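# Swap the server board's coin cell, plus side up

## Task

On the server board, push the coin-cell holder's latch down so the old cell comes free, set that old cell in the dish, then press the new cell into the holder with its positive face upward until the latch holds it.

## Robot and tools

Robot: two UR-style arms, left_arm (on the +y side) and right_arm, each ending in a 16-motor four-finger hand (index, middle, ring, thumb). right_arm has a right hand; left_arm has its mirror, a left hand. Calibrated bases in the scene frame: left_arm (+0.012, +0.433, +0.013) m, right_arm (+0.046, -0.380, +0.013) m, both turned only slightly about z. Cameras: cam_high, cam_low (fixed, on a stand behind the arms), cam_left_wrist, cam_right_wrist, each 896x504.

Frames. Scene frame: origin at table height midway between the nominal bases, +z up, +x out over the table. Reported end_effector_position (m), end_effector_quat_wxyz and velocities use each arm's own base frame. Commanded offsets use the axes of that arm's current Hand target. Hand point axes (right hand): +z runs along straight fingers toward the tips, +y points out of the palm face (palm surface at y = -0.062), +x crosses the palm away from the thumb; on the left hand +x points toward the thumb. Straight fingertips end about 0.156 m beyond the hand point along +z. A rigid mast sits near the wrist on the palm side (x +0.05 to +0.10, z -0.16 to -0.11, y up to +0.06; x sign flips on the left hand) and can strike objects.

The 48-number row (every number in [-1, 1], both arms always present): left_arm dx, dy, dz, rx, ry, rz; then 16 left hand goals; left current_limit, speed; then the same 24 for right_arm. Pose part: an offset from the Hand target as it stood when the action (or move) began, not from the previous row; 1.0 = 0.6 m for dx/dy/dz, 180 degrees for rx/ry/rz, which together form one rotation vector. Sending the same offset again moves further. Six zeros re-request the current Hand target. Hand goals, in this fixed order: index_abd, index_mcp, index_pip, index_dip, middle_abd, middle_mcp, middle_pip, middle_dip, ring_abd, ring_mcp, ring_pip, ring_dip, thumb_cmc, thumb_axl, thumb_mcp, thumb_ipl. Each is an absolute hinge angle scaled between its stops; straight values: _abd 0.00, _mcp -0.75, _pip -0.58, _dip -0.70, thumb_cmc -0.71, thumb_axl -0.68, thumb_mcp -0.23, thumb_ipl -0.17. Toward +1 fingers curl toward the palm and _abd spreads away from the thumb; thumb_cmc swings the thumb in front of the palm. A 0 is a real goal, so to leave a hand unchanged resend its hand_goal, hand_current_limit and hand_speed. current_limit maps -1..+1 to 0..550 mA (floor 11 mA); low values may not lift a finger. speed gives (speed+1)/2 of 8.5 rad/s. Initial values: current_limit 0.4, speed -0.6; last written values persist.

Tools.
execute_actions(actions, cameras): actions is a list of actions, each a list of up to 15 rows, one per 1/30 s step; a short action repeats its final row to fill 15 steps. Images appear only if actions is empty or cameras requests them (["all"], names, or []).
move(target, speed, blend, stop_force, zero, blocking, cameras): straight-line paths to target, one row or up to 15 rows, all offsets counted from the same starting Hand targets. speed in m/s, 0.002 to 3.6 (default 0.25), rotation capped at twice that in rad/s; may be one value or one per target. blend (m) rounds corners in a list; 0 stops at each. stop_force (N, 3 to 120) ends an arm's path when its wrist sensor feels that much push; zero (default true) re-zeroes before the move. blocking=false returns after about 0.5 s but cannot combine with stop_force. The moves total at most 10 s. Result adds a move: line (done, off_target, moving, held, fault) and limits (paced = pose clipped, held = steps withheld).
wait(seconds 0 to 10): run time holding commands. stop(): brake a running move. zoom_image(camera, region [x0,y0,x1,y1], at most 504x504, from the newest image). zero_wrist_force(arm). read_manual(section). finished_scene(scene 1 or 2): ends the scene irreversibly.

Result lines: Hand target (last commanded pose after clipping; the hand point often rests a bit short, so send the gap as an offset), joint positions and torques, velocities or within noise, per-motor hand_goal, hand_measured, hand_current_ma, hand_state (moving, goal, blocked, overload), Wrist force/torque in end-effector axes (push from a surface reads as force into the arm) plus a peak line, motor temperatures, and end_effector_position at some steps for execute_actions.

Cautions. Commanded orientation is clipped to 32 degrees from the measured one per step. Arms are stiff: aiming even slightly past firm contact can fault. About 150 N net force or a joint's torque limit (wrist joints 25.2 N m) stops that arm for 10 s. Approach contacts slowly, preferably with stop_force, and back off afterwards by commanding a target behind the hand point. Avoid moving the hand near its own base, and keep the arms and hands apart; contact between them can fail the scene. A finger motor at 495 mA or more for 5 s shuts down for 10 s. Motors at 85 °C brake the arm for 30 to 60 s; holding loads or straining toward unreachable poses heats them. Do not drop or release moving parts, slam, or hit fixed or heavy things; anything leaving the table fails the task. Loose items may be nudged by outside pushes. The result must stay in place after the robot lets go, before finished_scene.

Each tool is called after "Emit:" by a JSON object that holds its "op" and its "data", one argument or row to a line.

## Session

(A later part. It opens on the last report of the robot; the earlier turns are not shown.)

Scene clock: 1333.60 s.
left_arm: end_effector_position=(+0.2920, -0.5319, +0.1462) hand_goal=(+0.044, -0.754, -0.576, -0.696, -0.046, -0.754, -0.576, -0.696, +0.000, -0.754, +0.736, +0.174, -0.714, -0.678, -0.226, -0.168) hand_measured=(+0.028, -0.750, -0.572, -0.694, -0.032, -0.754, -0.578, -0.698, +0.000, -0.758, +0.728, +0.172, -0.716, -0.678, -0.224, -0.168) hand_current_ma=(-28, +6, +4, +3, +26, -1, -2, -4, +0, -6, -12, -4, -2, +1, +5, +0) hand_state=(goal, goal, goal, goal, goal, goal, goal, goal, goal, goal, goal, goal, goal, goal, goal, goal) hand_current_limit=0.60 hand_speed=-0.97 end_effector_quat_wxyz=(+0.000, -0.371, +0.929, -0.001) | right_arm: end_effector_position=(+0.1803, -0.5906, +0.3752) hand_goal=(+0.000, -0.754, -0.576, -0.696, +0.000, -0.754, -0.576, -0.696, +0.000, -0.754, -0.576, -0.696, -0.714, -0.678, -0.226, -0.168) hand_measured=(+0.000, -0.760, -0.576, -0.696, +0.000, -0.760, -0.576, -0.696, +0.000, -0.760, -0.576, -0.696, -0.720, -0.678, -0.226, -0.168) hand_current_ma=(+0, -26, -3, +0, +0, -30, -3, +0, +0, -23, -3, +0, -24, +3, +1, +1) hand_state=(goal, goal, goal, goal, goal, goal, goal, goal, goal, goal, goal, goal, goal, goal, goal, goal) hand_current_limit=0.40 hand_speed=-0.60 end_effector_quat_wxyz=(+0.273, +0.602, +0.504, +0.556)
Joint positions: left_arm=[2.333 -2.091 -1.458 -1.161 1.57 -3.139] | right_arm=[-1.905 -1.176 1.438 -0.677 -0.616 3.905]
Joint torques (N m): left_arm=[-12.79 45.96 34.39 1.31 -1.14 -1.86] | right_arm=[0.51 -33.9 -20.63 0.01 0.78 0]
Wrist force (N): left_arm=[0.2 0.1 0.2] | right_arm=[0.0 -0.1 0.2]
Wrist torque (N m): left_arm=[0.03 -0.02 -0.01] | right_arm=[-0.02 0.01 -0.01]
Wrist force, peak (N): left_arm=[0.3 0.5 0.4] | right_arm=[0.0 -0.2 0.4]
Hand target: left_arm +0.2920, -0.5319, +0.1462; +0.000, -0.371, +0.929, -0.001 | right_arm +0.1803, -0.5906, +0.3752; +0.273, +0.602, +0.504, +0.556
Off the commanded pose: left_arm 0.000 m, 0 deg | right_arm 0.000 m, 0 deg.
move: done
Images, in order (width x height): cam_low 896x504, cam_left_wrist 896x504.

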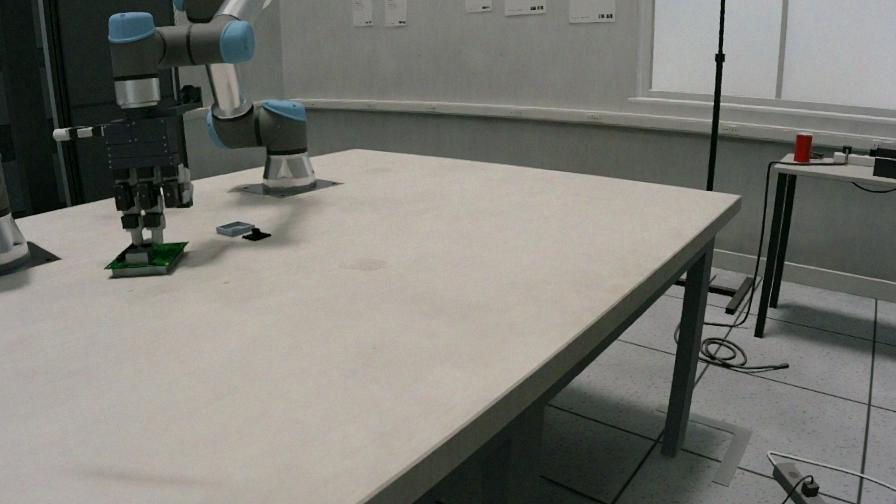

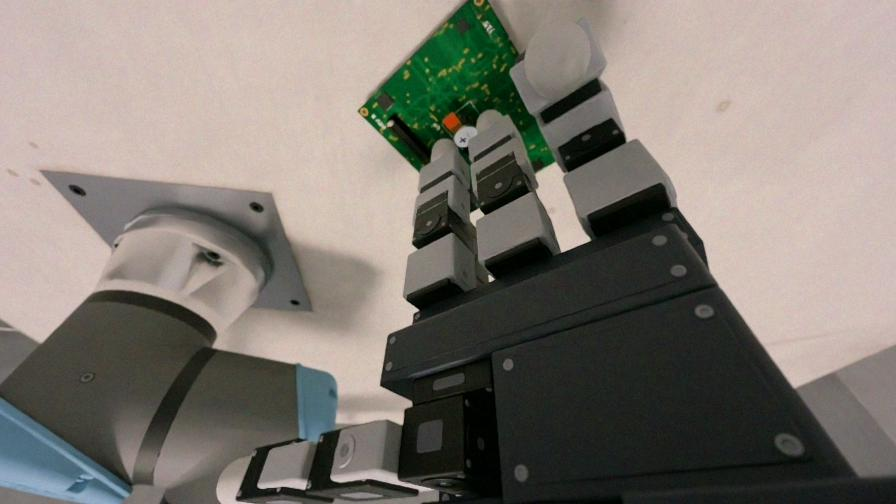

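Emit:
{"op": "move", "data": {
  "target": [0, 0, 0, 0, 0, 0, 0.13,-0.754,-0.576,-0.696, -0.13,-0.754,-0.576,-0.696, 0,-0.754,0.737,0.174, -0.714,-0.678,-0.226,-0.168, 0.6,-0.97, 0,0,0,0,0,0, 0,-0.754,-0.576,-0.696, 0,-0.754,-0.576,-0.696, 0,-0.754,-0.576,-0.696, -0.714,-0.678,-0.226,-0.168, 0.4,-0.6],
  "cameras": []
}}

Emit:
{"op": "wait", "data": {
  "seconds": 0.4,
  "cameras": []
}}

Emit:
{"op": "move", "data": {
  "target": [0, 0, -0.025, 0, 0, 0, 0.13,-0.754,-0.576,-0.696, -0.13,-0.754,-0.576,-0.696, 0,-0.754,0.737,0.174, -0.714,-0.678,-0.226,-0.168, 0.6,-0.9, 0,0,0,0,0,0, 0,-0.754,-0.576,-0.696, 0,-0.754,-0.576,-0.696, 0,-0.754,-0.576,-0.696, -0.714,-0.678,-0.226,-0.168, 0.4,-0.6],
  "speed": 0.03,
  "cameras": ["cam_low","cam_left_wrist"]
}}

Emit:
{"op": "zoom_image", "data": {
  "camera": "cam_left_wrist",
  "region": [420, 90, 510, 153]
}}

Emit:
{"op": "zoom_image", "data": {
  "camera": "cam_low",
  "region": [125, 210, 170, 241]
}}

Scene clock: 1343.67 s.
left_arm: end_effector_position=(+0.2920, -0.5319, +0.1462) hand_goal=(+0.130, -0.754, -0.576, -0.696, -0.130, -0.754, -0.576, -0.696, +0.000, -0.754, +0.736, +0.174, -0.714, -0.678, -0.226, -0.168) hand_measured=(+0.028, -0.750, -0.572, -0.694, -0.042, -0.754, -0.578, -0.698, +0.000, -0.758, +0.728, +0.172, -0.716, -0.678, -0.224, -0.168) hand_current_ma=(-199, +6, +4, +3, +155, -1, -2, -4, +0, -6, -12, -4, -2, +1, +5, +0) hand_state=(moving, goal, goal, goal, moving, goal, goal, goal, goal, goal, goal, goal, goal, goal, goal, goal) hand_current_limit=0.60 hand_speed=-0.97 end_effector_quat_wxyz=(+0.000, -0.371, +0.929, -0.001) | right_arm: end_effector_position=(+0.1803, -0.5906, +0.3752) hand_goal=(+0.000, -0.754, -0.576, -0.696, +0.000, -0.754, -0.576, -0.696, +0.000, -0.754, -0.576, -0.696, -0.714, -0.678, -0.226, -0.168) hand_measured=(+0.000, -0.760, -0.576, -0.696, +0.000, -0.760, -0.576, -0.696, +0.000, -0.760, -0.576, -0.696, -0.720, -0.678, -0.226, -0.168) hand_current_ma=(+0, -26, -3, +0, +0, -30, -3, +0, +0, -23, -3, +0, -24, +3, +1, +1) hand_state=(goal, goal, goal, goal, goal, goal, goal, goal, goal, goal, goal, goal, goal, goal, goal, goal) hand_current_limit=0.40 hand_speed=-0.60 end_effector_quat_wxyz=(+0.273, +0.602, +0.504, +0.556)
Joint positions: left_arm=[2.333 -2.091 -1.458 -1.161 1.57 -3.139] | right_arm=[-1.905 -1.176 1.438 -0.677 -0.616 3.905]
Joint torques (N m): left_arm=[-12.64 46.57 35.06 1.35 -1.14 -1.95] | right_arm=[1.14 -34.26 -20.35 -0.03 0.94 0.1]
Wrist force (N): left_arm=[0.3 0.2 0.1] | right_arm=[-0.1 0.2 0.5]
Wrist torque (N m): left_arm=[0.04 -0.03 0.00] | right_arm=[-0.02 0.01 0.00]
Wrist force, peak (N): left_arm=[0.2 0.6 0.5] | right_arm=[0.4 -0.1 0.6]
Hand target: left_arm +0.2920, -0.5319, +0.1462; +0.000, -0.371, +0.929, -0.001 | right_arm +0.1803, -0.5906, +0.3752; +0.273, +0.602, +0.504, +0.556
Off the commanded pose: left_arm 0.000 m, 0 deg | right_arm 0.000 m, 0 deg.
move: done
No camera images: "cameras" was empty.

Scene clock: 1344.07 s.
left_arm: end_effector_position=(+0.2920, -0.5319, +0.1462) hand_goal=(+0.130, -0.754, -0.576, -0.696, -0.130, -0.754, -0.576, -0.696, +0.000, -0.754, +0.736, +0.174, -0.714, -0.678, -0.226, -0.168) hand_measured=(+0.028, -0.752, -0.574, -0.694, -0.048, -0.752, -0.576, -0.698, +0.000, -0.758, +0.728, +0.172, -0.716, -0.678, -0.224, -0.168) hand_current_ma=(-303, +1, +1, +2, +229, +2, +0, -2, +0, -6, -12, -4, -2, +1, +5, +0) hand_state=(blocked, goal, goal, goal, blocked, goal, goal, goal, goal, goal, goal, goal, goal, goal, goal, goal) hand_current_limit=0.60 hand_speed=-0.97 end_effector_quat_wxyz=(+0.000, -0.371, +0.929, -0.001) | right_arm: end_effector_position=(+0.1803, -0.5906, +0.3752) hand_goal=(+0.000, -0.754, -0.576, -0.696, +0.000, -0.754, -0.576, -0.696, +0.000, -0.754, -0.576, -0.696, -0.714, -0.678, -0.226, -0.168) hand_measured=(+0.000, -0.760, -0.576, -0.696, +0.000, -0.760, -0.576, -0.696, +0.000, -0.760, -0.576, -0.696, -0.720, -0.678, -0.226, -0.168) hand_current_ma=(+0, -26, -3, +0, +0, -30, -3, +0, +0, -23, -3, +0, -24, +3, +1, +1) hand_state=(goal, goal, goal, goal, goal, goal, goal, goal, goal, goal, goal, goal, goal, goal, goal, goal) hand_current_limit=0.40 hand_speed=-0.60 end_effector_quat_wxyz=(+0.273, +0.602, +0.504, +0.556)
Joint positions: left_arm=[2.333 -2.091 -1.458 -1.161 1.57 -3.139] | right_arm=[-1.905 -1.176 1.438 -0.677 -0.616 3.905]
Joint torques (N m): left_arm=[-12.8 47.09 34.49 1.31 -1.19 -1.91] | right_arm=[0.68 -34.21 -20.31 -0.21 0.69 0.27]
Wrist force (N): left_arm=[0.2 0.1 0.1] | right_arm=[0.1 0.2 0.4]
Wrist torque (N m): left_arm=[0.04 -0.02 -0.01] | right_arm=[0.00 -0.02 0.01]
Wrist force, peak (N): left_arm=[0.1 0.6 0.5] | right_arm=[0.1 0.2 0.5]
Hand target: left_arm +0.2920, -0.5319, +0.1462; +0.000, -0.371, +0.929, -0.001 | right_arm +0.1803, -0.5906, +0.3752; +0.273, +0.602, +0.504, +0.556
Off the commanded pose: left_arm 0.000 m, 0 deg | right_arm 0.000 m, 0 deg.
wait: 0.40 s; at rest by 0.17 s
No camera images: "cameras" was empty.

Scene clock: 1344.83 s.
left_arm: end_effector_position=(+0.2921, -0.5320, +0.1615) hand_goal=(+0.130, -0.754, -0.576, -0.696, -0.130, -0.754, -0.576, -0.696, +0.000, -0.754, +0.736, +0.174, -0.714, -0.678, -0.226, -0.168) hand_measured=(+0.090, -0.756, -0.578, -0.696, -0.102, -0.754, -0.576, -0.698, +0.000, -0.758, +0.728, +0.172, -0.716, -0.678, -0.224, -0.168) hand_current_ma=(-92, -2, -1, +0, +56, +0, +0, -2, +0, -6, -12, -4, -2, +1, +5, +0) hand_state=(blocked, goal, goal, goal, blocked, goal, goal, goal, goal, goal, goal, goal, goal, goal, goal, goal) hand_current_limit=0.60 hand_speed=-0.90 end_effector_quat_wxyz=(+0.000, -0.371, +0.929, -0.001) end_effector_velocity=(+0.000, -0.001, -0.001) end_effector_angular_velocity=(-0.002, -0.001, -0.001) | right_arm: end_effector_position=(+0.1803, -0.5906, +0.3752) hand_goal=(+0.000, -0.754, -0.576, -0.696, +0.000, -0.754, -0.576, -0.696, +0.000, -0.754, -0.576, -0.696, -0.714, -0.678, -0.226, -0.168) hand_measured=(+0.000, -0.760, -0.576, -0.696, +0.000, -0.760, -0.576, -0.696, +0.000, -0.760, -0.576, -0.696, -0.720, -0.678, -0.226, -0.168) hand_current_ma=(+0, -26, -3, +0, +0, -30, -3, +0, +0, -23, -3, +0, -24, +3, +1, +1) hand_state=(goal, goal, goal, goal, goal, goal, goal, goal, goal, goal, goal, goal, goal, goal, goal, goal) hand_current_limit=0.40 hand_speed=-0.60 end_effector_quat_wxyz=(+0.273, +0.602, +0.504, +0.556)
Joint positions: left_arm=[2.333 -2.077 -1.438 -1.195 1.57 -3.139] | right_arm=[-1.905 -1.176 1.438 -0.677 -0.616 3.905]
Joint velocities: left_arm=[-0.001 -0.001 -0.002 0.005 -0.001 0] | right_arm=[within noise]
Joint torques (N m): left_arm=[-9.97 35.25 12.02 3.98 -1.08 -1.34] | right_arm=[1.17 -33.73 -20.4 -0.17 1.03 0.04]
Wrist force (N): left_arm=[0.1 0.5 0.2] | right_arm=[0.0 0.2 0.4]
Wrist torque (N m): left_arm=[0.07 0.00 -0.02] | right_arm=[0.00 0.00 0.01]
Wrist force, peak (N): left_arm=[0.5 0.7 0.5] | right_arm=[0.1 0.0 0.6]
Hand target: left_arm +0.2920, -0.5319, +0.1612; +0.000, -0.371, +0.929, -0.001 | right_arm +0.1803, -0.5906, +0.3752; +0.273, +0.602, +0.504, +0.556
Off the commanded pose: left_arm 0.000 m, 0 deg | right_arm 0.000 m, 0 deg.
move: done
Images, in order (width x height): cam_low 896x504, cam_left_wrist 896x504.

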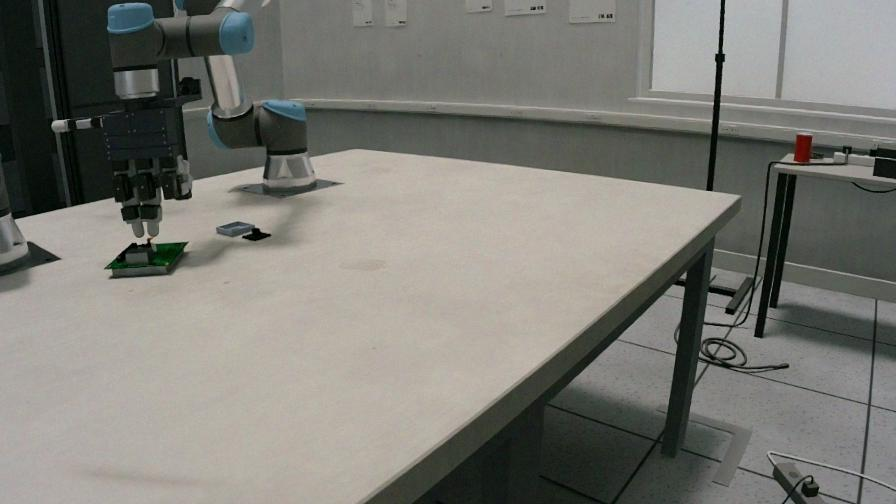

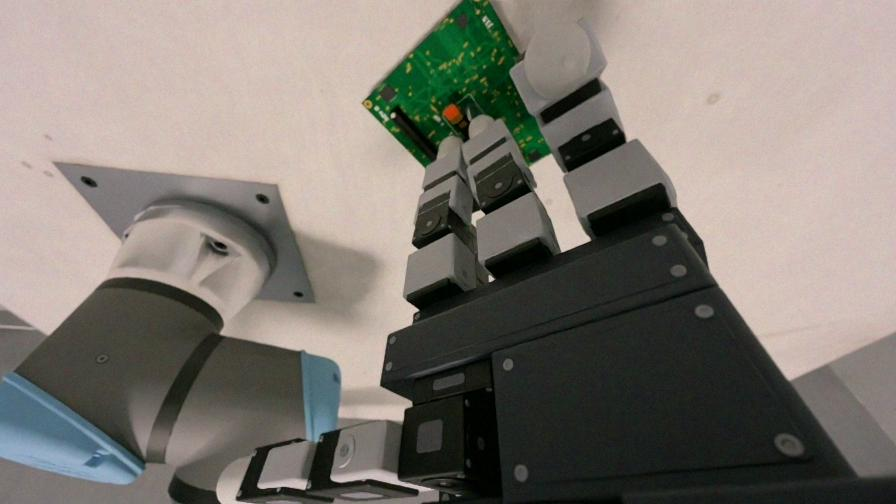

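Scaled by 5.600 from the camera's 896x504 image, which has a finer 1280x720 frame.

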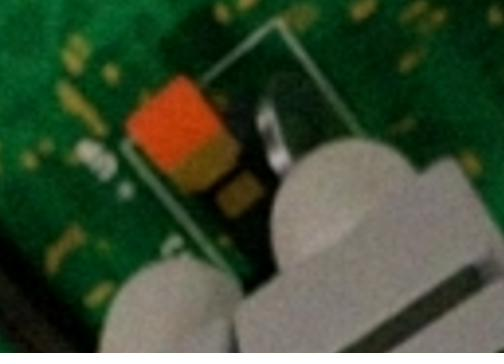

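Scaled by 11.200 from the camera's 896x504 image, which has a finer 1280x720 frame.

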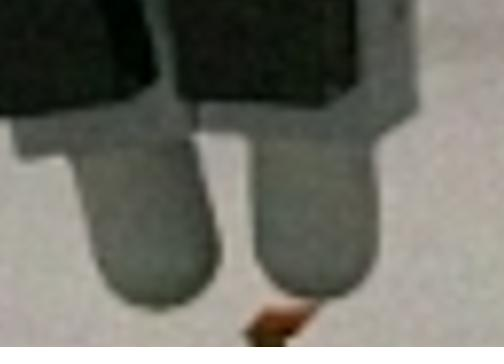

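Emit:
{"op": "move", "data": {
  "target": [0, -0.06, -0.03, 0, 0, 0, 0.0,-0.754,-0.576,-0.696, 0.0,-0.754,-0.576,-0.696, 0,-0.754,0.737,0.174, -0.714,-0.678,-0.226,-0.168, 0.4,-0.8, 0,0,0,0,0,0, 0,-0.754,-0.576,-0.696, 0,-0.754,-0.576,-0.696, 0,-0.754,-0.576,-0.696, -0.714,-0.678,-0.226,-0.168, 0.4,-0.6],
  "speed": 0.1,
  "cameras": ["cam_low","cam_left_wrist","cam_high"]
}}

Emit:
{"op": "zoom_image", "data": {
  "camera": "cam_left_wrist",
  "region": [400, 30, 500, 100]
}}

Emit:
{"op": "zoom_image", "data": {
  "camera": "cam_low",
  "region": [125, 220, 170, 251]
}}

Emit:
{"op": "zoom_image", "data": {
  "camera": "cam_high",
  "region": [365, 240, 425, 300]
}}

Scene clock: 1351.17 s.
left_arm: end_effector_position=(+0.3168, -0.5579, +0.1792) hand_goal=(+0.000, -0.754, -0.576, -0.696, +0.000, -0.754, -0.576, -0.696, +0.000, -0.754, +0.736, +0.174, -0.714, -0.678, -0.226, -0.168) hand_measured=(+0.004, -0.754, -0.578, -0.696, -0.002, -0.754, -0.576, -0.698, +0.000, -0.758, +0.728, +0.172, -0.716, -0.678, -0.224, -0.168) hand_current_ma=(+4, -1, -1, +0, -3, +0, +0, -2, +0, -6, -12, -4, -2, +1, +5, +0) hand_state=(goal, goal, goal, goal, goal, goal, goal, goal, goal, goal, goal, goal, goal, goal, goal, goal) hand_current_limit=0.40 hand_speed=-0.80 end_effector_quat_wxyz=(+0.000, -0.371, +0.929, -0.001) | right_arm: end_effector_position=(+0.1803, -0.5906, +0.3752) hand_goal=(+0.000, -0.754, -0.576, -0.696, +0.000, -0.754, -0.576, -0.696, +0.000, -0.754, -0.576, -0.696, -0.714, -0.678, -0.226, -0.168) hand_measured=(+0.000, -0.760, -0.576, -0.696, +0.000, -0.760, -0.576, -0.696, +0.000, -0.760, -0.576, -0.696, -0.720, -0.678, -0.226, -0.168) hand_current_ma=(+0, -26, -3, +0, +0, -30, -3, +0, +0, -23, -3, +0, -24, +3, +1, +1) hand_state=(goal, goal, goal, goal, goal, goal, goal, goal, goal, goal, goal, goal, goal, goal, goal, goal) hand_current_limit=0.40 hand_speed=-0.60 end_effector_quat_wxyz=(+0.273, +0.602, +0.504, +0.556)
Joint positions: left_arm=[2.333 -2.145 -1.282 -1.284 1.57 -3.139] | right_arm=[-1.905 -1.176 1.438 -0.677 -0.616 3.905]
Joint torques (N m): left_arm=[-11.79 46.99 32.91 2 1.23 -2.07] | right_arm=[0.75 -34.12 -19.72 -0.17 0.94 0.25]
Wrist force (N): left_arm=[0.3 -0.1 0.3] | right_arm=[0.0 0.0 0.2]
Wrist torque (N m): left_arm=[-0.03 -0.02 0.00] | right_arm=[-0.01 0.01 0.00]
Wrist force, peak (N): left_arm=[0.3 1.2 0.8] | right_arm=[-0.1 0.1 0.6]
Hand target: left_arm +0.3168, -0.5580, +0.1793; +0.000, -0.371, +0.929, -0.001 | right_arm +0.1803, -0.5906, +0.3752; +0.273, +0.602, +0.504, +0.556
Off the commanded pose: left_arm 0.000 m, 0 deg | right_arm 0.000 m, 0 deg.
move: done
Images, in order (width x height): cam_high 896x504, cam_low 896x504, cam_left_wrist 896x504.

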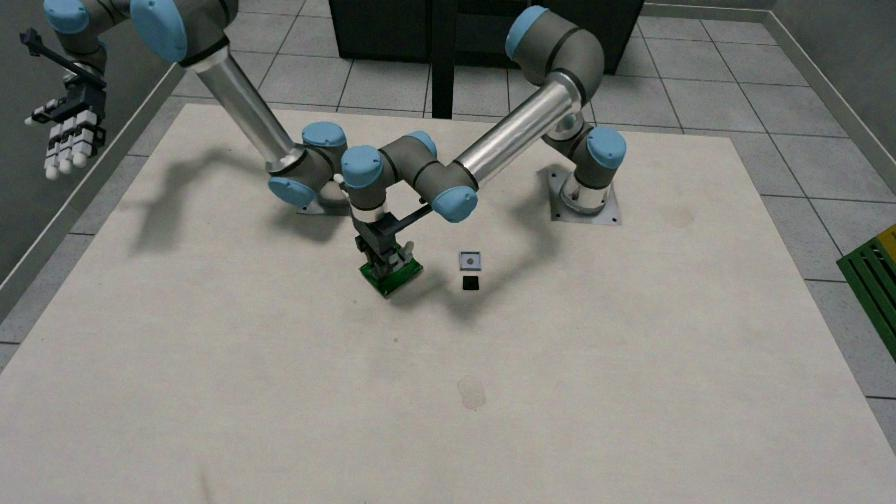

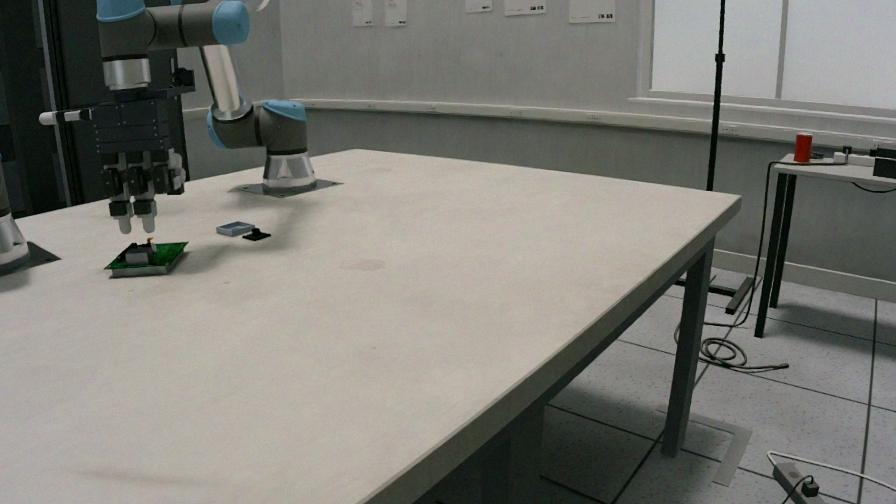

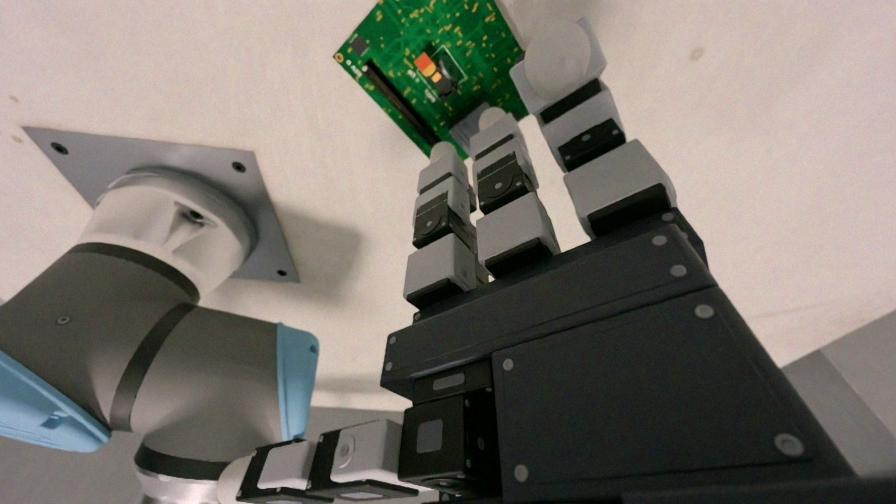

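Scaled by 5.040 from the camera's 896x504 image, which has a finer 1280x720 frame.

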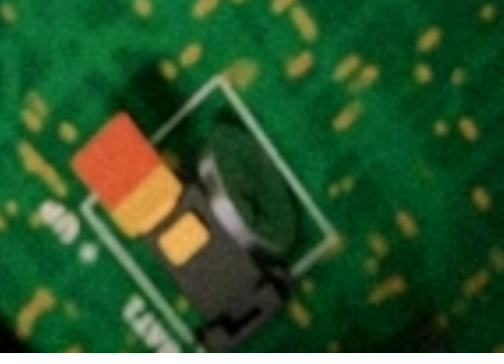

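Scaled by 11.200 from the camera's 896x504 image, which has a finer 1280x720 frame.

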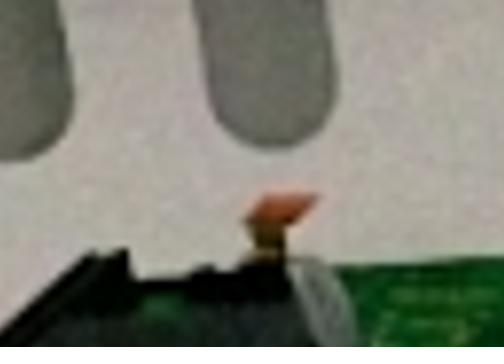

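Scaled by 8.400 from the camera's 896x504 image, which has a finer 1280x720 frame.

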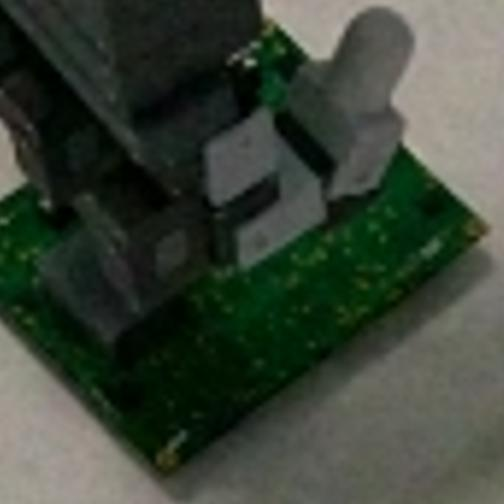

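Emit:
{"op": "zoom_image", "data": {
  "camera": "cam_left_wrist",
  "region": [430, 50, 470, 86]
}}

Emit:
{"op": "zoom_image", "data": {
  "camera": "cam_low",
  "region": [140, 232, 165, 257]
}}

Scaled by 12.600 from the camera's 896x504 image, which has a finer 1280x720 frame.

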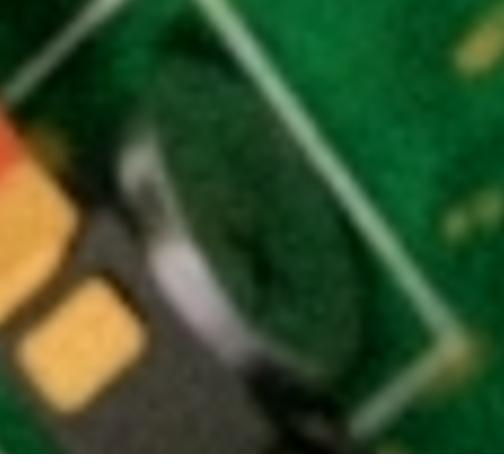

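Scaled by 20.160 from the camera's 896x504 image, which has a finer 1280x720 frame.

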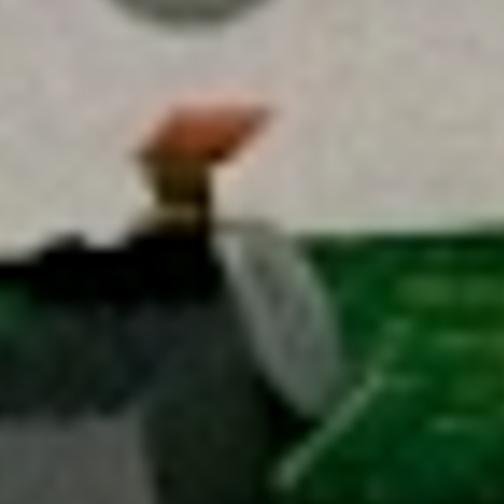

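Emit:
{"op": "move", "data": {
  "target": [
    [0, 0, -0.04, 0, 0, 0, 0.0,-0.754,-0.576,-0.696, 0.0,-0.754,-0.576,-0.696, 0,-0.754,0.737,0.174, -0.714,-0.678,-0.226,-0.168, 0.4,-0.7, 0,0,0,0,0,0, 0,-0.754,-0.576,-0.696, 0,-0.754,-0.576,-0.696, 0,-0.754,-0.576,-0.696, -0.714,-0.678,-0.226,-0.168, 0.4,-0.6],
    [-0.1455, -0.0664, -0.02, 0, 0, 0.5, 0.0,-0.754,-0.576,-0.696, 0.0,-0.754,-0.576,-0.696, 0,-0.754,0.737,0.174, -0.714,-0.678,-0.226,-0.168, 0.4,-0.7, 0,0,0,0,0,0, 0,-0.754,-0.576,-0.696, 0,-0.754,-0.576,-0.696, 0,-0.754,-0.576,-0.696, -0.714,-0.678,-0.226,-0.168, 0.4,-0.6]
  ],
  "speed": [0.1, 0.4],
  "blend": [0.005, 0],
  "cameras": ["cam_high","cam_low","cam_left_wrist"]
}}

Emit:
{"op": "zoom_image", "data": {
  "camera": "cam_left_wrist",
  "region": [410, 60, 530, 144]
}}

Emit:
{"op": "zoom_image", "data": {
  "camera": "cam_low",
  "region": [120, 215, 180, 257]
}}

Emit:
{"op": "zoom_image", "data": {
  "camera": "cam_high",
  "region": [365, 240, 425, 300]
}}

Scene clock: 1462.27 s.
left_arm: end_effector_position=(+0.4076, -0.5266, +0.1913) hand_goal=(+0.000, -0.754, -0.576, -0.696, +0.000, -0.754, -0.576, -0.696, +0.000, -0.754, +0.736, +0.174, -0.714, -0.678, -0.226, -0.168) hand_measured=(+0.004, -0.754, -0.578, -0.696, -0.002, -0.754, -0.576, -0.698, +0.000, -0.758, +0.728, +0.172, -0.716, -0.678, -0.224, -0.168) hand_current_ma=(+4, -1, -1, +0, -3, +0, +0, -2, +0, -6, -12, -4, -2, +1, +5, +0) hand_state=(goal, goal, goal, goal, goal, goal, goal, goal, goal, goal, goal, goal, goal, goal, goal, goal) hand_current_limit=0.40 hand_speed=-0.70 end_effector_quat_wxyz=(+0.001, +0.394, +0.919, -0.001) end_effector_velocity=(+0.001, +0.000, +0.000) end_effector_angular_velocity=(+0.001, +0.000, -0.006) | right_arm: end_effector_position=(+0.1803, -0.5906, +0.3752) hand_goal=(+0.000, -0.754, -0.576, -0.696, +0.000, -0.754, -0.576, -0.696, +0.000, -0.754, -0.576, -0.696, -0.714, -0.678, -0.226, -0.168) hand_measured=(+0.000, -0.760, -0.576, -0.696, +0.000, -0.760, -0.576, -0.696, +0.000, -0.760, -0.576, -0.696, -0.720, -0.678, -0.226, -0.168) hand_current_ma=(+0, -26, -3, +0, +0, -30, -3, +0, +0, -23, -3, +0, -24, +3, +1, +1) hand_state=(goal, goal, goal, goal, goal, goal, goal, goal, goal, goal, goal, goal, goal, goal, goal, goal) hand_current_limit=0.40 hand_speed=-0.60 end_effector_quat_wxyz=(+0.273, +0.602, +0.504, +0.556)
Joint positions: left_arm=[2.303 -2.094 -1.331 -1.285 1.57 -1.598] | right_arm=[-1.905 -1.176 1.438 -0.677 -0.616 3.905]
Joint velocities: left_arm=[0.001 0 0 0 0.001 0.007] | right_arm=[within noise]
Joint torques (N m): left_arm=[-11.47 36.26 35.33 1.15 -1.19 1.36] | right_arm=[0.76 -33.11 -20.52 -0.15 0.92 0.17]
Wrist force (N): left_arm=[0.1 0.2 0.1] | right_arm=[0.1 0.0 0.3]
Wrist torque (N m): left_arm=[0.01 -0.02 0.16] | right_arm=[-0.03 -0.02 0.02]
Wrist force, peak (N): left_arm=[-0.1 0.1 1.5] | right_arm=[-0.1 0.2 0.6]
Hand target: left_arm +0.4075, -0.5267, +0.1913; +0.001, +0.395, +0.919, -0.001 | right_arm +0.1803, -0.5906, +0.3752; +0.273, +0.602, +0.504, +0.556
Off the commanded pose: left_arm 0.000 m, 0 deg | right_arm 0.000 m, 0 deg.
move: done
Images, in order (width x height): cam_high 896x504, cam_low 896x504, cam_left_wrist 896x504.

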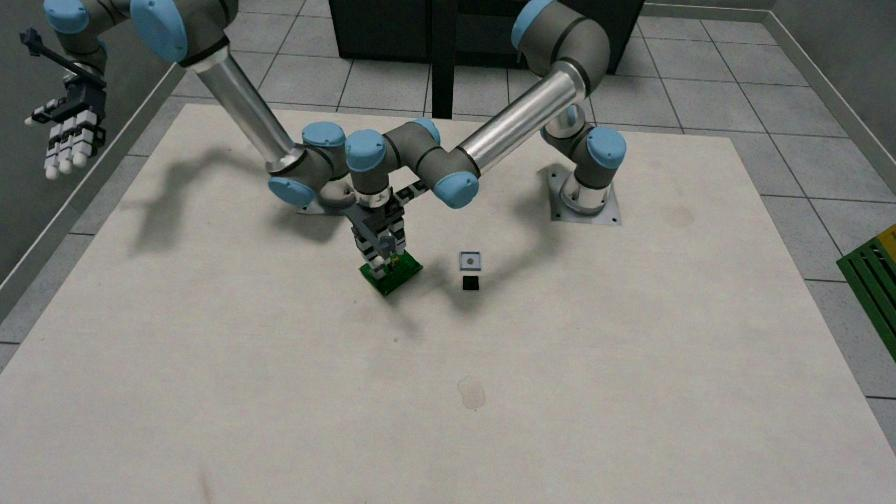

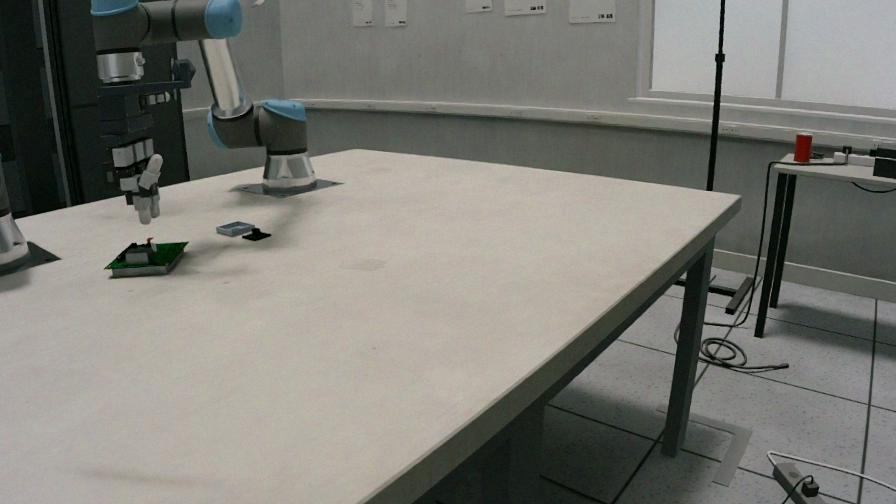

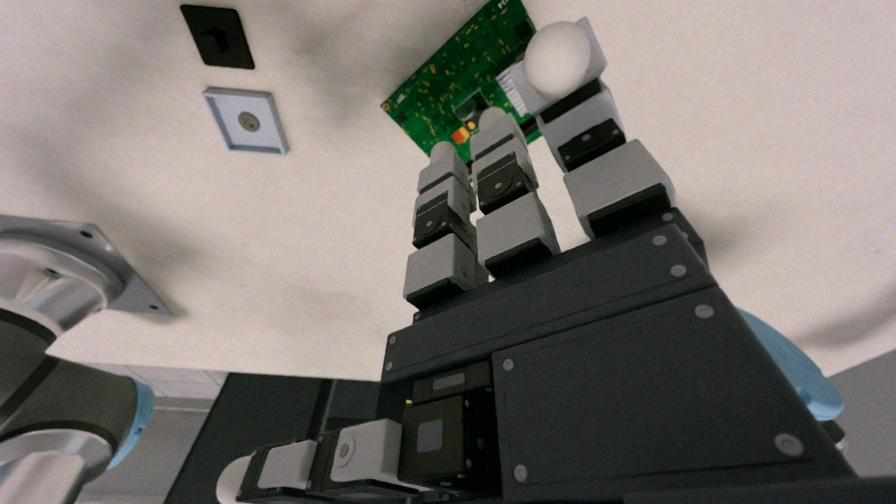

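Scaled by 4.200 from the camera's 896x504 image, which has a finer 1280x720 frame.

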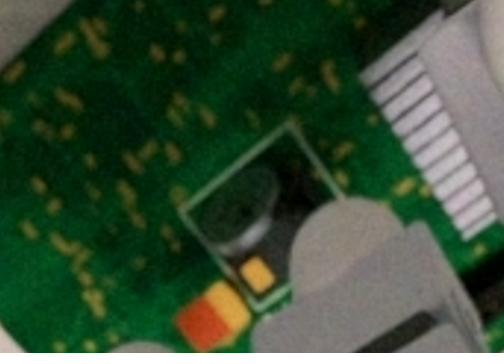

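Scaled by 8.400 from the camera's 896x504 image, which has a finer 1280x720 frame.

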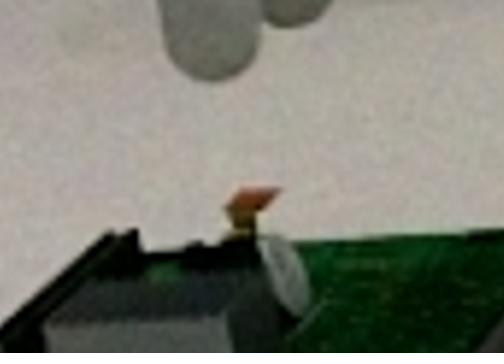

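Scaled by 8.400 from the camera's 896x504 image, which has a finer 1280x720 frame.

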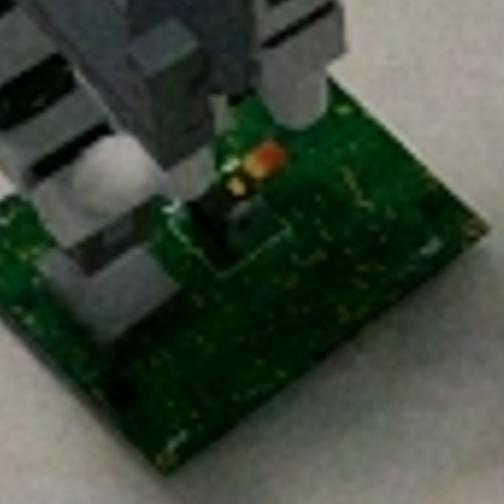

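Emit:
{"op": "execute_actions", "data": {
  "actions": [],
  "cameras": ["cam_left_wrist","cam_low"]
}}

Scene clock: 1488.47 s.
left_arm: end_effector_position=(+0.4075, -0.5267, +0.1913) hand_goal=(+0.000, -0.754, -0.576, -0.696, +0.000, -0.754, -0.576, -0.696, +0.000, -0.754, +0.736, +0.174, -0.714, -0.678, -0.226, -0.168) hand_measured=(+0.004, -0.754, -0.578, -0.696, -0.002, -0.754, -0.576, -0.698, +0.000, -0.758, +0.728, +0.172, -0.716, -0.678, -0.224, -0.168) hand_current_ma=(+4, -1, -1, +0, -3, +0, +0, -2, +0, -6, -12, -4, -2, +1, +5, +0) hand_state=(goal, goal, goal, goal, goal, goal, goal, goal, goal, goal, goal, goal, goal, goal, goal, goal) hand_current_limit=0.40 hand_speed=-0.70 end_effector_quat_wxyz=(+0.001, +0.395, +0.919, -0.001) | right_arm: end_effector_position=(+0.1803, -0.5906, +0.3752) hand_goal=(+0.000, -0.754, -0.576, -0.696, +0.000, -0.754, -0.576, -0.696, +0.000, -0.754, -0.576, -0.696, -0.714, -0.678, -0.226, -0.168) hand_measured=(+0.000, -0.760, -0.576, -0.696, +0.000, -0.760, -0.576, -0.696, +0.000, -0.760, -0.576, -0.696, -0.720, -0.678, -0.226, -0.168) hand_current_ma=(+0, -26, -3, +0, +0, -30, -3, +0, +0, -23, -3, +0, -24, +3, +1, +1) hand_state=(goal, goal, goal, goal, goal, goal, goal, goal, goal, goal, goal, goal, goal, goal, goal, goal) hand_current_limit=0.40 hand_speed=-0.60 end_effector_quat_wxyz=(+0.273, +0.602, +0.504, +0.556)
Joint positions: left_arm=[2.303 -2.094 -1.331 -1.285 1.57 -1.598] | right_arm=[-1.905 -1.176 1.438 -0.677 -0.616 3.905]
Joint velocities: within noise
Joint torques (N m): left_arm=[-14.05 35.93 35.29 1.41 1.02 1.8] | right_arm=[0.73 -33.53 -19.83 -0.09 0.86 0.2]
Motor temperatures (°C): left_arm=[31 32 34 40 36 35] | right_arm=[31 33 28 34 38 31]
Wrist force (N): left_arm=[0.1 -0.1 0.5] | right_arm=[0.2 0.0 0.3]
Wrist torque (N m): left_arm=[-0.06 0.00 0.13] | right_arm=[-0.02 -0.02 0.02]
Wrist force, peak (N): left_arm=[-0.2 0.1 0.7] | right_arm=[0.1 0.1 0.7]
Hand target: left_arm +0.4075, -0.5267, +0.1913; +0.001, +0.395, +0.919, -0.001 | right_arm +0.1803, -0.5906, +0.3752; +0.273, +0.602, +0.504, +0.556
Off the commanded pose: left_arm 0.000 m, 0 deg | right_arm 0.000 m, 0 deg.
Images, in order (width x height): cam_low 896x504, cam_left_wrist 896x504.

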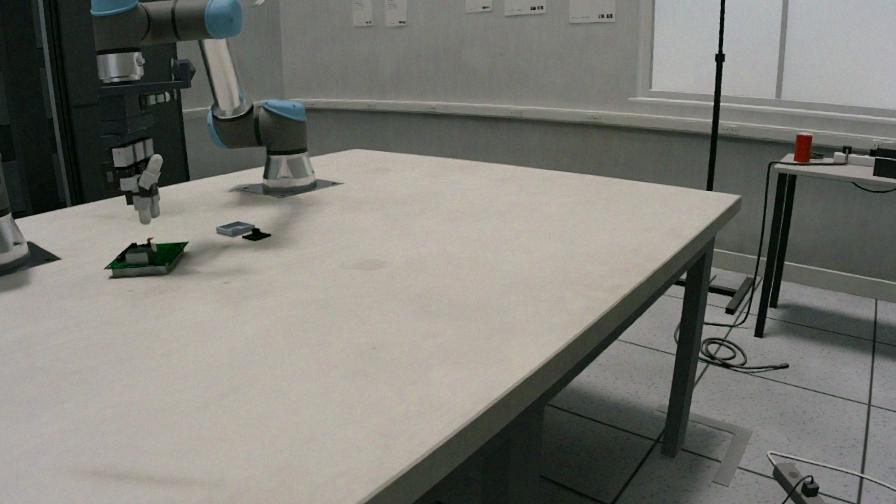

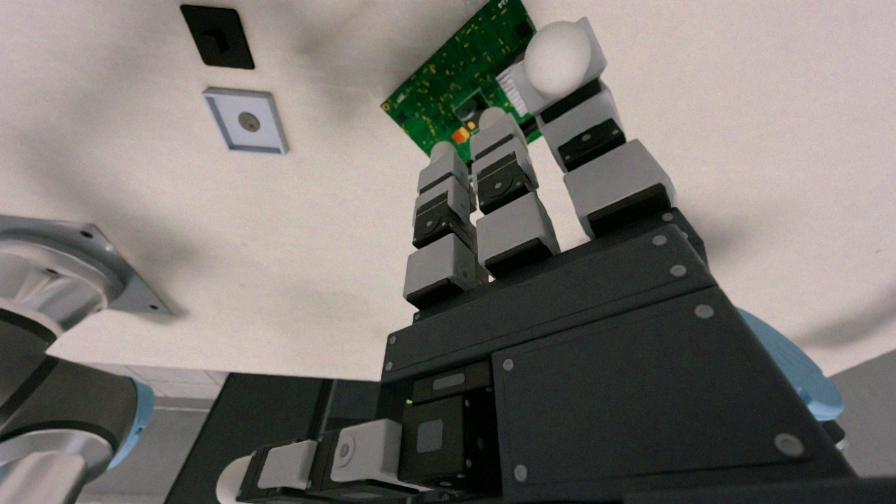

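Emit:
{"op": "zoom_image", "data": {
  "camera": "cam_left_wrist",
  "region": [400, 60, 560, 180]
}}

Scaled by 3.150 from the camera's 896x504 image, which has a finer 1280x720 frame.

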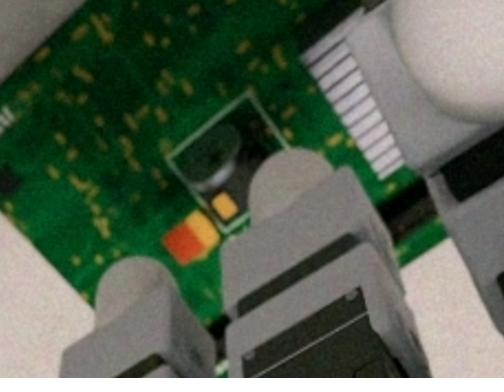

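Emit:
{"op": "move", "data": {
  "target": [0,0.00333,0.0567,0,0,0, 0,-0.754,-0.576,-0.696,0,-0.754,-0.576,-0.696,0,-0.754,0.737,0.174,-0.714,-0.678,-0.226,-0.168,0.4,-0.7, 0,0,0,0,0,0, 0,-0.754,-0.576,-0.696,0,-0.754,-0.576,-0.696,0,-0.754,-0.576,-0.696,-0.714,-0.678,-0.226,-0.168,0.4,-0.6],
  "speed": 0.08,
  "cameras": ["cam_left_wrist"]
}}

Emit:
{"op": "zoom_image", "data": {
  "camera": "cam_left_wrist",
  "region": [420, 70, 540, 160]
}}

Scene clock: 1542.73 s.
left_arm: end_effector_position=(+0.4090, -0.5254, +0.1572) hand_goal=(+0.000, -0.754, -0.576, -0.696, +0.000, -0.754, -0.576, -0.696, +0.000, -0.754, +0.736, +0.174, -0.714, -0.678, -0.226, -0.168) hand_measured=(+0.004, -0.754, -0.578, -0.696, -0.002, -0.754, -0.576, -0.698, +0.000, -0.758, +0.728, +0.172, -0.716, -0.678, -0.224, -0.168) hand_current_ma=(+4, -1, -1, +0, -3, +0, +0, -2, +0, -6, -12, -4, -2, +1, +5, +0) hand_state=(goal, goal, goal, goal, goal, goal, goal, goal, goal, goal, goal, goal, goal, goal, goal, goal) hand_current_limit=0.40 hand_speed=-0.70 end_effector_quat_wxyz=(+0.001, +0.395, +0.919, -0.001) | right_arm: end_effector_position=(+0.1803, -0.5906, +0.3752) hand_goal=(+0.000, -0.754, -0.576, -0.696, +0.000, -0.754, -0.576, -0.696, +0.000, -0.754, -0.576, -0.696, -0.714, -0.678, -0.226, -0.168) hand_measured=(+0.000, -0.760, -0.576, -0.696, +0.000, -0.760, -0.576, -0.696, +0.000, -0.760, -0.576, -0.696, -0.720, -0.678, -0.226, -0.168) hand_current_ma=(+0, -26, -3, +0, +0, -30, -3, +0, +0, -23, -3, +0, -24, +3, +1, +1) hand_state=(goal, goal, goal, goal, goal, goal, goal, goal, goal, goal, goal, goal, goal, goal, goal, goal) hand_current_limit=0.40 hand_speed=-0.60 end_effector_quat_wxyz=(+0.273, +0.602, +0.504, +0.556)
Joint positions: left_arm=[2.306 -2.12 -1.383 -1.209 1.57 -1.595] | right_arm=[-1.905 -1.176 1.438 -0.677 -0.616 3.905]
Joint torques (N m): left_arm=[6.47 52.86 34.36 2.1 0.52 0.72] | right_arm=[0.64 -33.93 -19.75 -0.13 0.94 0.04]
Wrist force (N): left_arm=[0.3 0.3 0.3] | right_arm=[-0.1 0.1 0.5]
Wrist torque (N m): left_arm=[0.01 -0.03 0.00] | right_arm=[-0.02 0.01 0.00]
Wrist force, peak (N): left_arm=[0.1 0.1 1.3] | right_arm=[-0.1 0.0 0.7]
Hand target: left_arm +0.4090, -0.5254, +0.1573; +0.001, +0.395, +0.919, -0.001 | right_arm +0.1803, -0.5906, +0.3752; +0.273, +0.602, +0.504, +0.556
Off the commanded pose: left_arm 0.000 m, 0 deg | right_arm 0.000 m, 0 deg.
move: done
Images, in order (width x height): cam_left_wrist 896x504.

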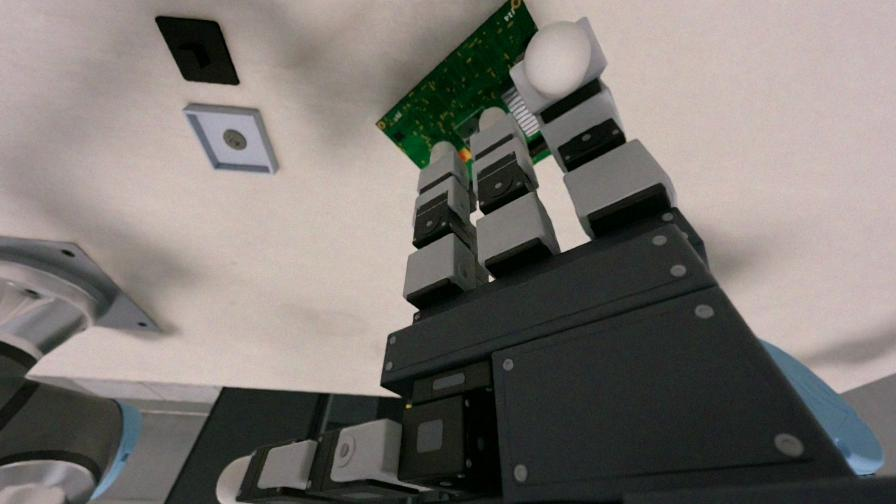

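Scaled by 4.200 from the camera's 896x504 image, which has a finer 1280x720 frame.

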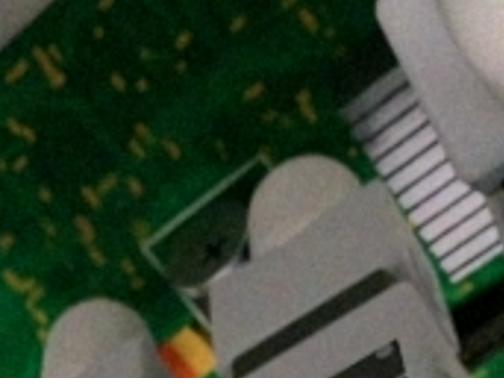

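Emit:
{"op": "zoom_image", "data": {
  "camera": "cam_left_wrist",
  "region": [450, 100, 490, 150]
}}

Scaled by 10.080 from the camera's 896x504 image, which has a finer 1280x720 frame.

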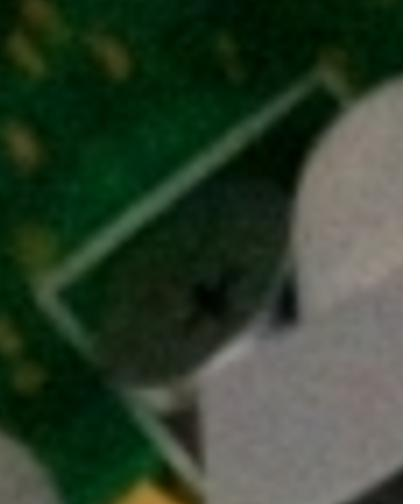

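Emit:
{"op": "move", "data": {
  "target": [
    [0.0005,-0.00383,0.02,0,0,0, -0.08,-0.754,-0.576,-0.696,0,-0.754,-0.576,-0.696,0,-0.754,0.737,0.174,-0.714,-0.678,-0.226,-0.168,0.4,-0.7, 0,0,0,0,0,0, 0,-0.754,-0.576,-0.696,0,-0.754,-0.576,-0.696,0,-0.754,-0.576,-0.696,-0.714,-0.678,-0.226,-0.168,0.4,-0.6],
    [0.0005,-0.00383,0.0422,0,0,0, -0.08,-0.754,-0.576,-0.696,0,-0.754,-0.576,-0.696,0,-0.754,0.737,0.174,-0.714,-0.678,-0.226,-0.168,0.4,-0.7, 0,0,0,0,0,0, 0,-0.754,-0.576,-0.696,0,-0.754,-0.576,-0.696,0,-0.754,-0.576,-0.696,-0.714,-0.678,-0.226,-0.168,0.4,-0.6]
  ],
  "speed": 0.03,
  "stop_force": 3,
  "cameras": ["cam_left_wrist"]
}}

Emit:
{"op": "zoom_image", "data": {
  "camera": "cam_left_wrist",
  "region": [430, 90, 530, 180]
}}

Scene clock: 1602.93 s.
left_arm: end_effector_position=(+0.4072, -0.5268, +0.1320) hand_goal=(-0.080, -0.754, -0.576, -0.696, +0.000, -0.754, -0.576, -0.696, +0.000, -0.754, +0.736, +0.174, -0.714, -0.678, -0.226, -0.168) hand_measured=(-0.076, -0.754, -0.578, -0.696, +0.006, -0.752, -0.576, -0.698, +0.000, -0.758, +0.728, +0.172, -0.716, -0.678, -0.224, -0.168) hand_current_ma=(+5, -1, -1, +0, +9, +4, +0, -2, +0, -6, -12, -4, -2, +1, +5, +0) hand_state=(goal, goal, goal, goal, goal, goal, goal, goal, goal, goal, goal, goal, goal, goal, goal, goal) hand_current_limit=0.40 hand_speed=-0.70 end_effector_quat_wxyz=(+0.001, +0.395, +0.919, -0.001) | right_arm: end_effector_position=(+0.1803, -0.5906, +0.3752) hand_goal=(+0.000, -0.754, -0.576, -0.696, +0.000, -0.754, -0.576, -0.696, +0.000, -0.754, -0.576, -0.696, -0.714, -0.678, -0.226, -0.168) hand_measured=(+0.000, -0.760, -0.576, -0.696, +0.000, -0.760, -0.576, -0.696, +0.000, -0.760, -0.576, -0.696, -0.720, -0.678, -0.226, -0.168) hand_current_ma=(+0, -26, -3, +0, +0, -30, -3, +0, +0, -23, -3, +0, -24, +3, +1, +1) hand_state=(goal, goal, goal, goal, goal, goal, goal, goal, goal, goal, goal, goal, goal, goal, goal, goal) hand_current_limit=0.40 hand_speed=-0.60 end_effector_quat_wxyz=(+0.273, +0.602, +0.504, +0.556)
Joint positions: left_arm=[2.303 -2.143 -1.414 -1.153 1.57 -1.598] | right_arm=[-1.905 -1.176 1.438 -0.677 -0.616 3.905]
Joint torques (N m): left_arm=[11.03 54.03 34.39 1.36 -0.54 2.11] | right_arm=[0.94 -33.46 -21.09 -0.1 0.96 0.2]
Wrist force (N): left_arm=[-0.2 0.3 0.3] | right_arm=[0.0 0.1 0.1]
Wrist torque (N m): left_arm=[-0.01 -0.06 0.17] | right_arm=[0.00 0.00 0.00]
Wrist force, peak (N): left_arm=[-0.8 0.4 -0.1] | right_arm=[0.4 0.0 0.6]
Hand target: left_arm +0.4072, -0.5268, +0.1320; +0.001, +0.395, +0.919, -0.001 | right_arm +0.1803, -0.5906, +0.3752; +0.273, +0.602, +0.504, +0.556
Off the commanded pose: left_arm 0.000 m, 0 deg | right_arm 0.000 m, 0 deg.
move: done
Images, in order (width x height): cam_left_wrist 896x504.

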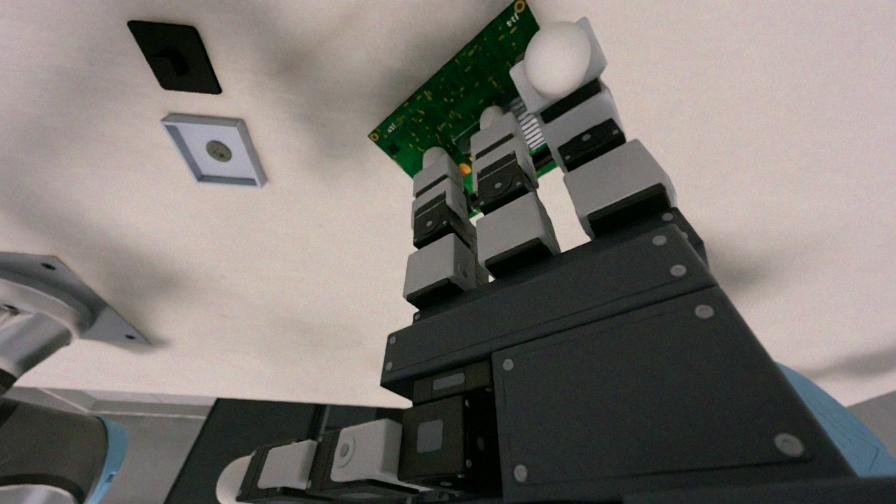

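Scaled by 5.040 from the camera's 896x504 image, which has a finer 1280x720 frame.

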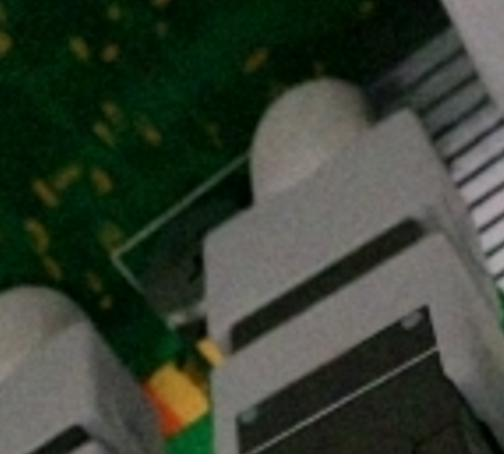

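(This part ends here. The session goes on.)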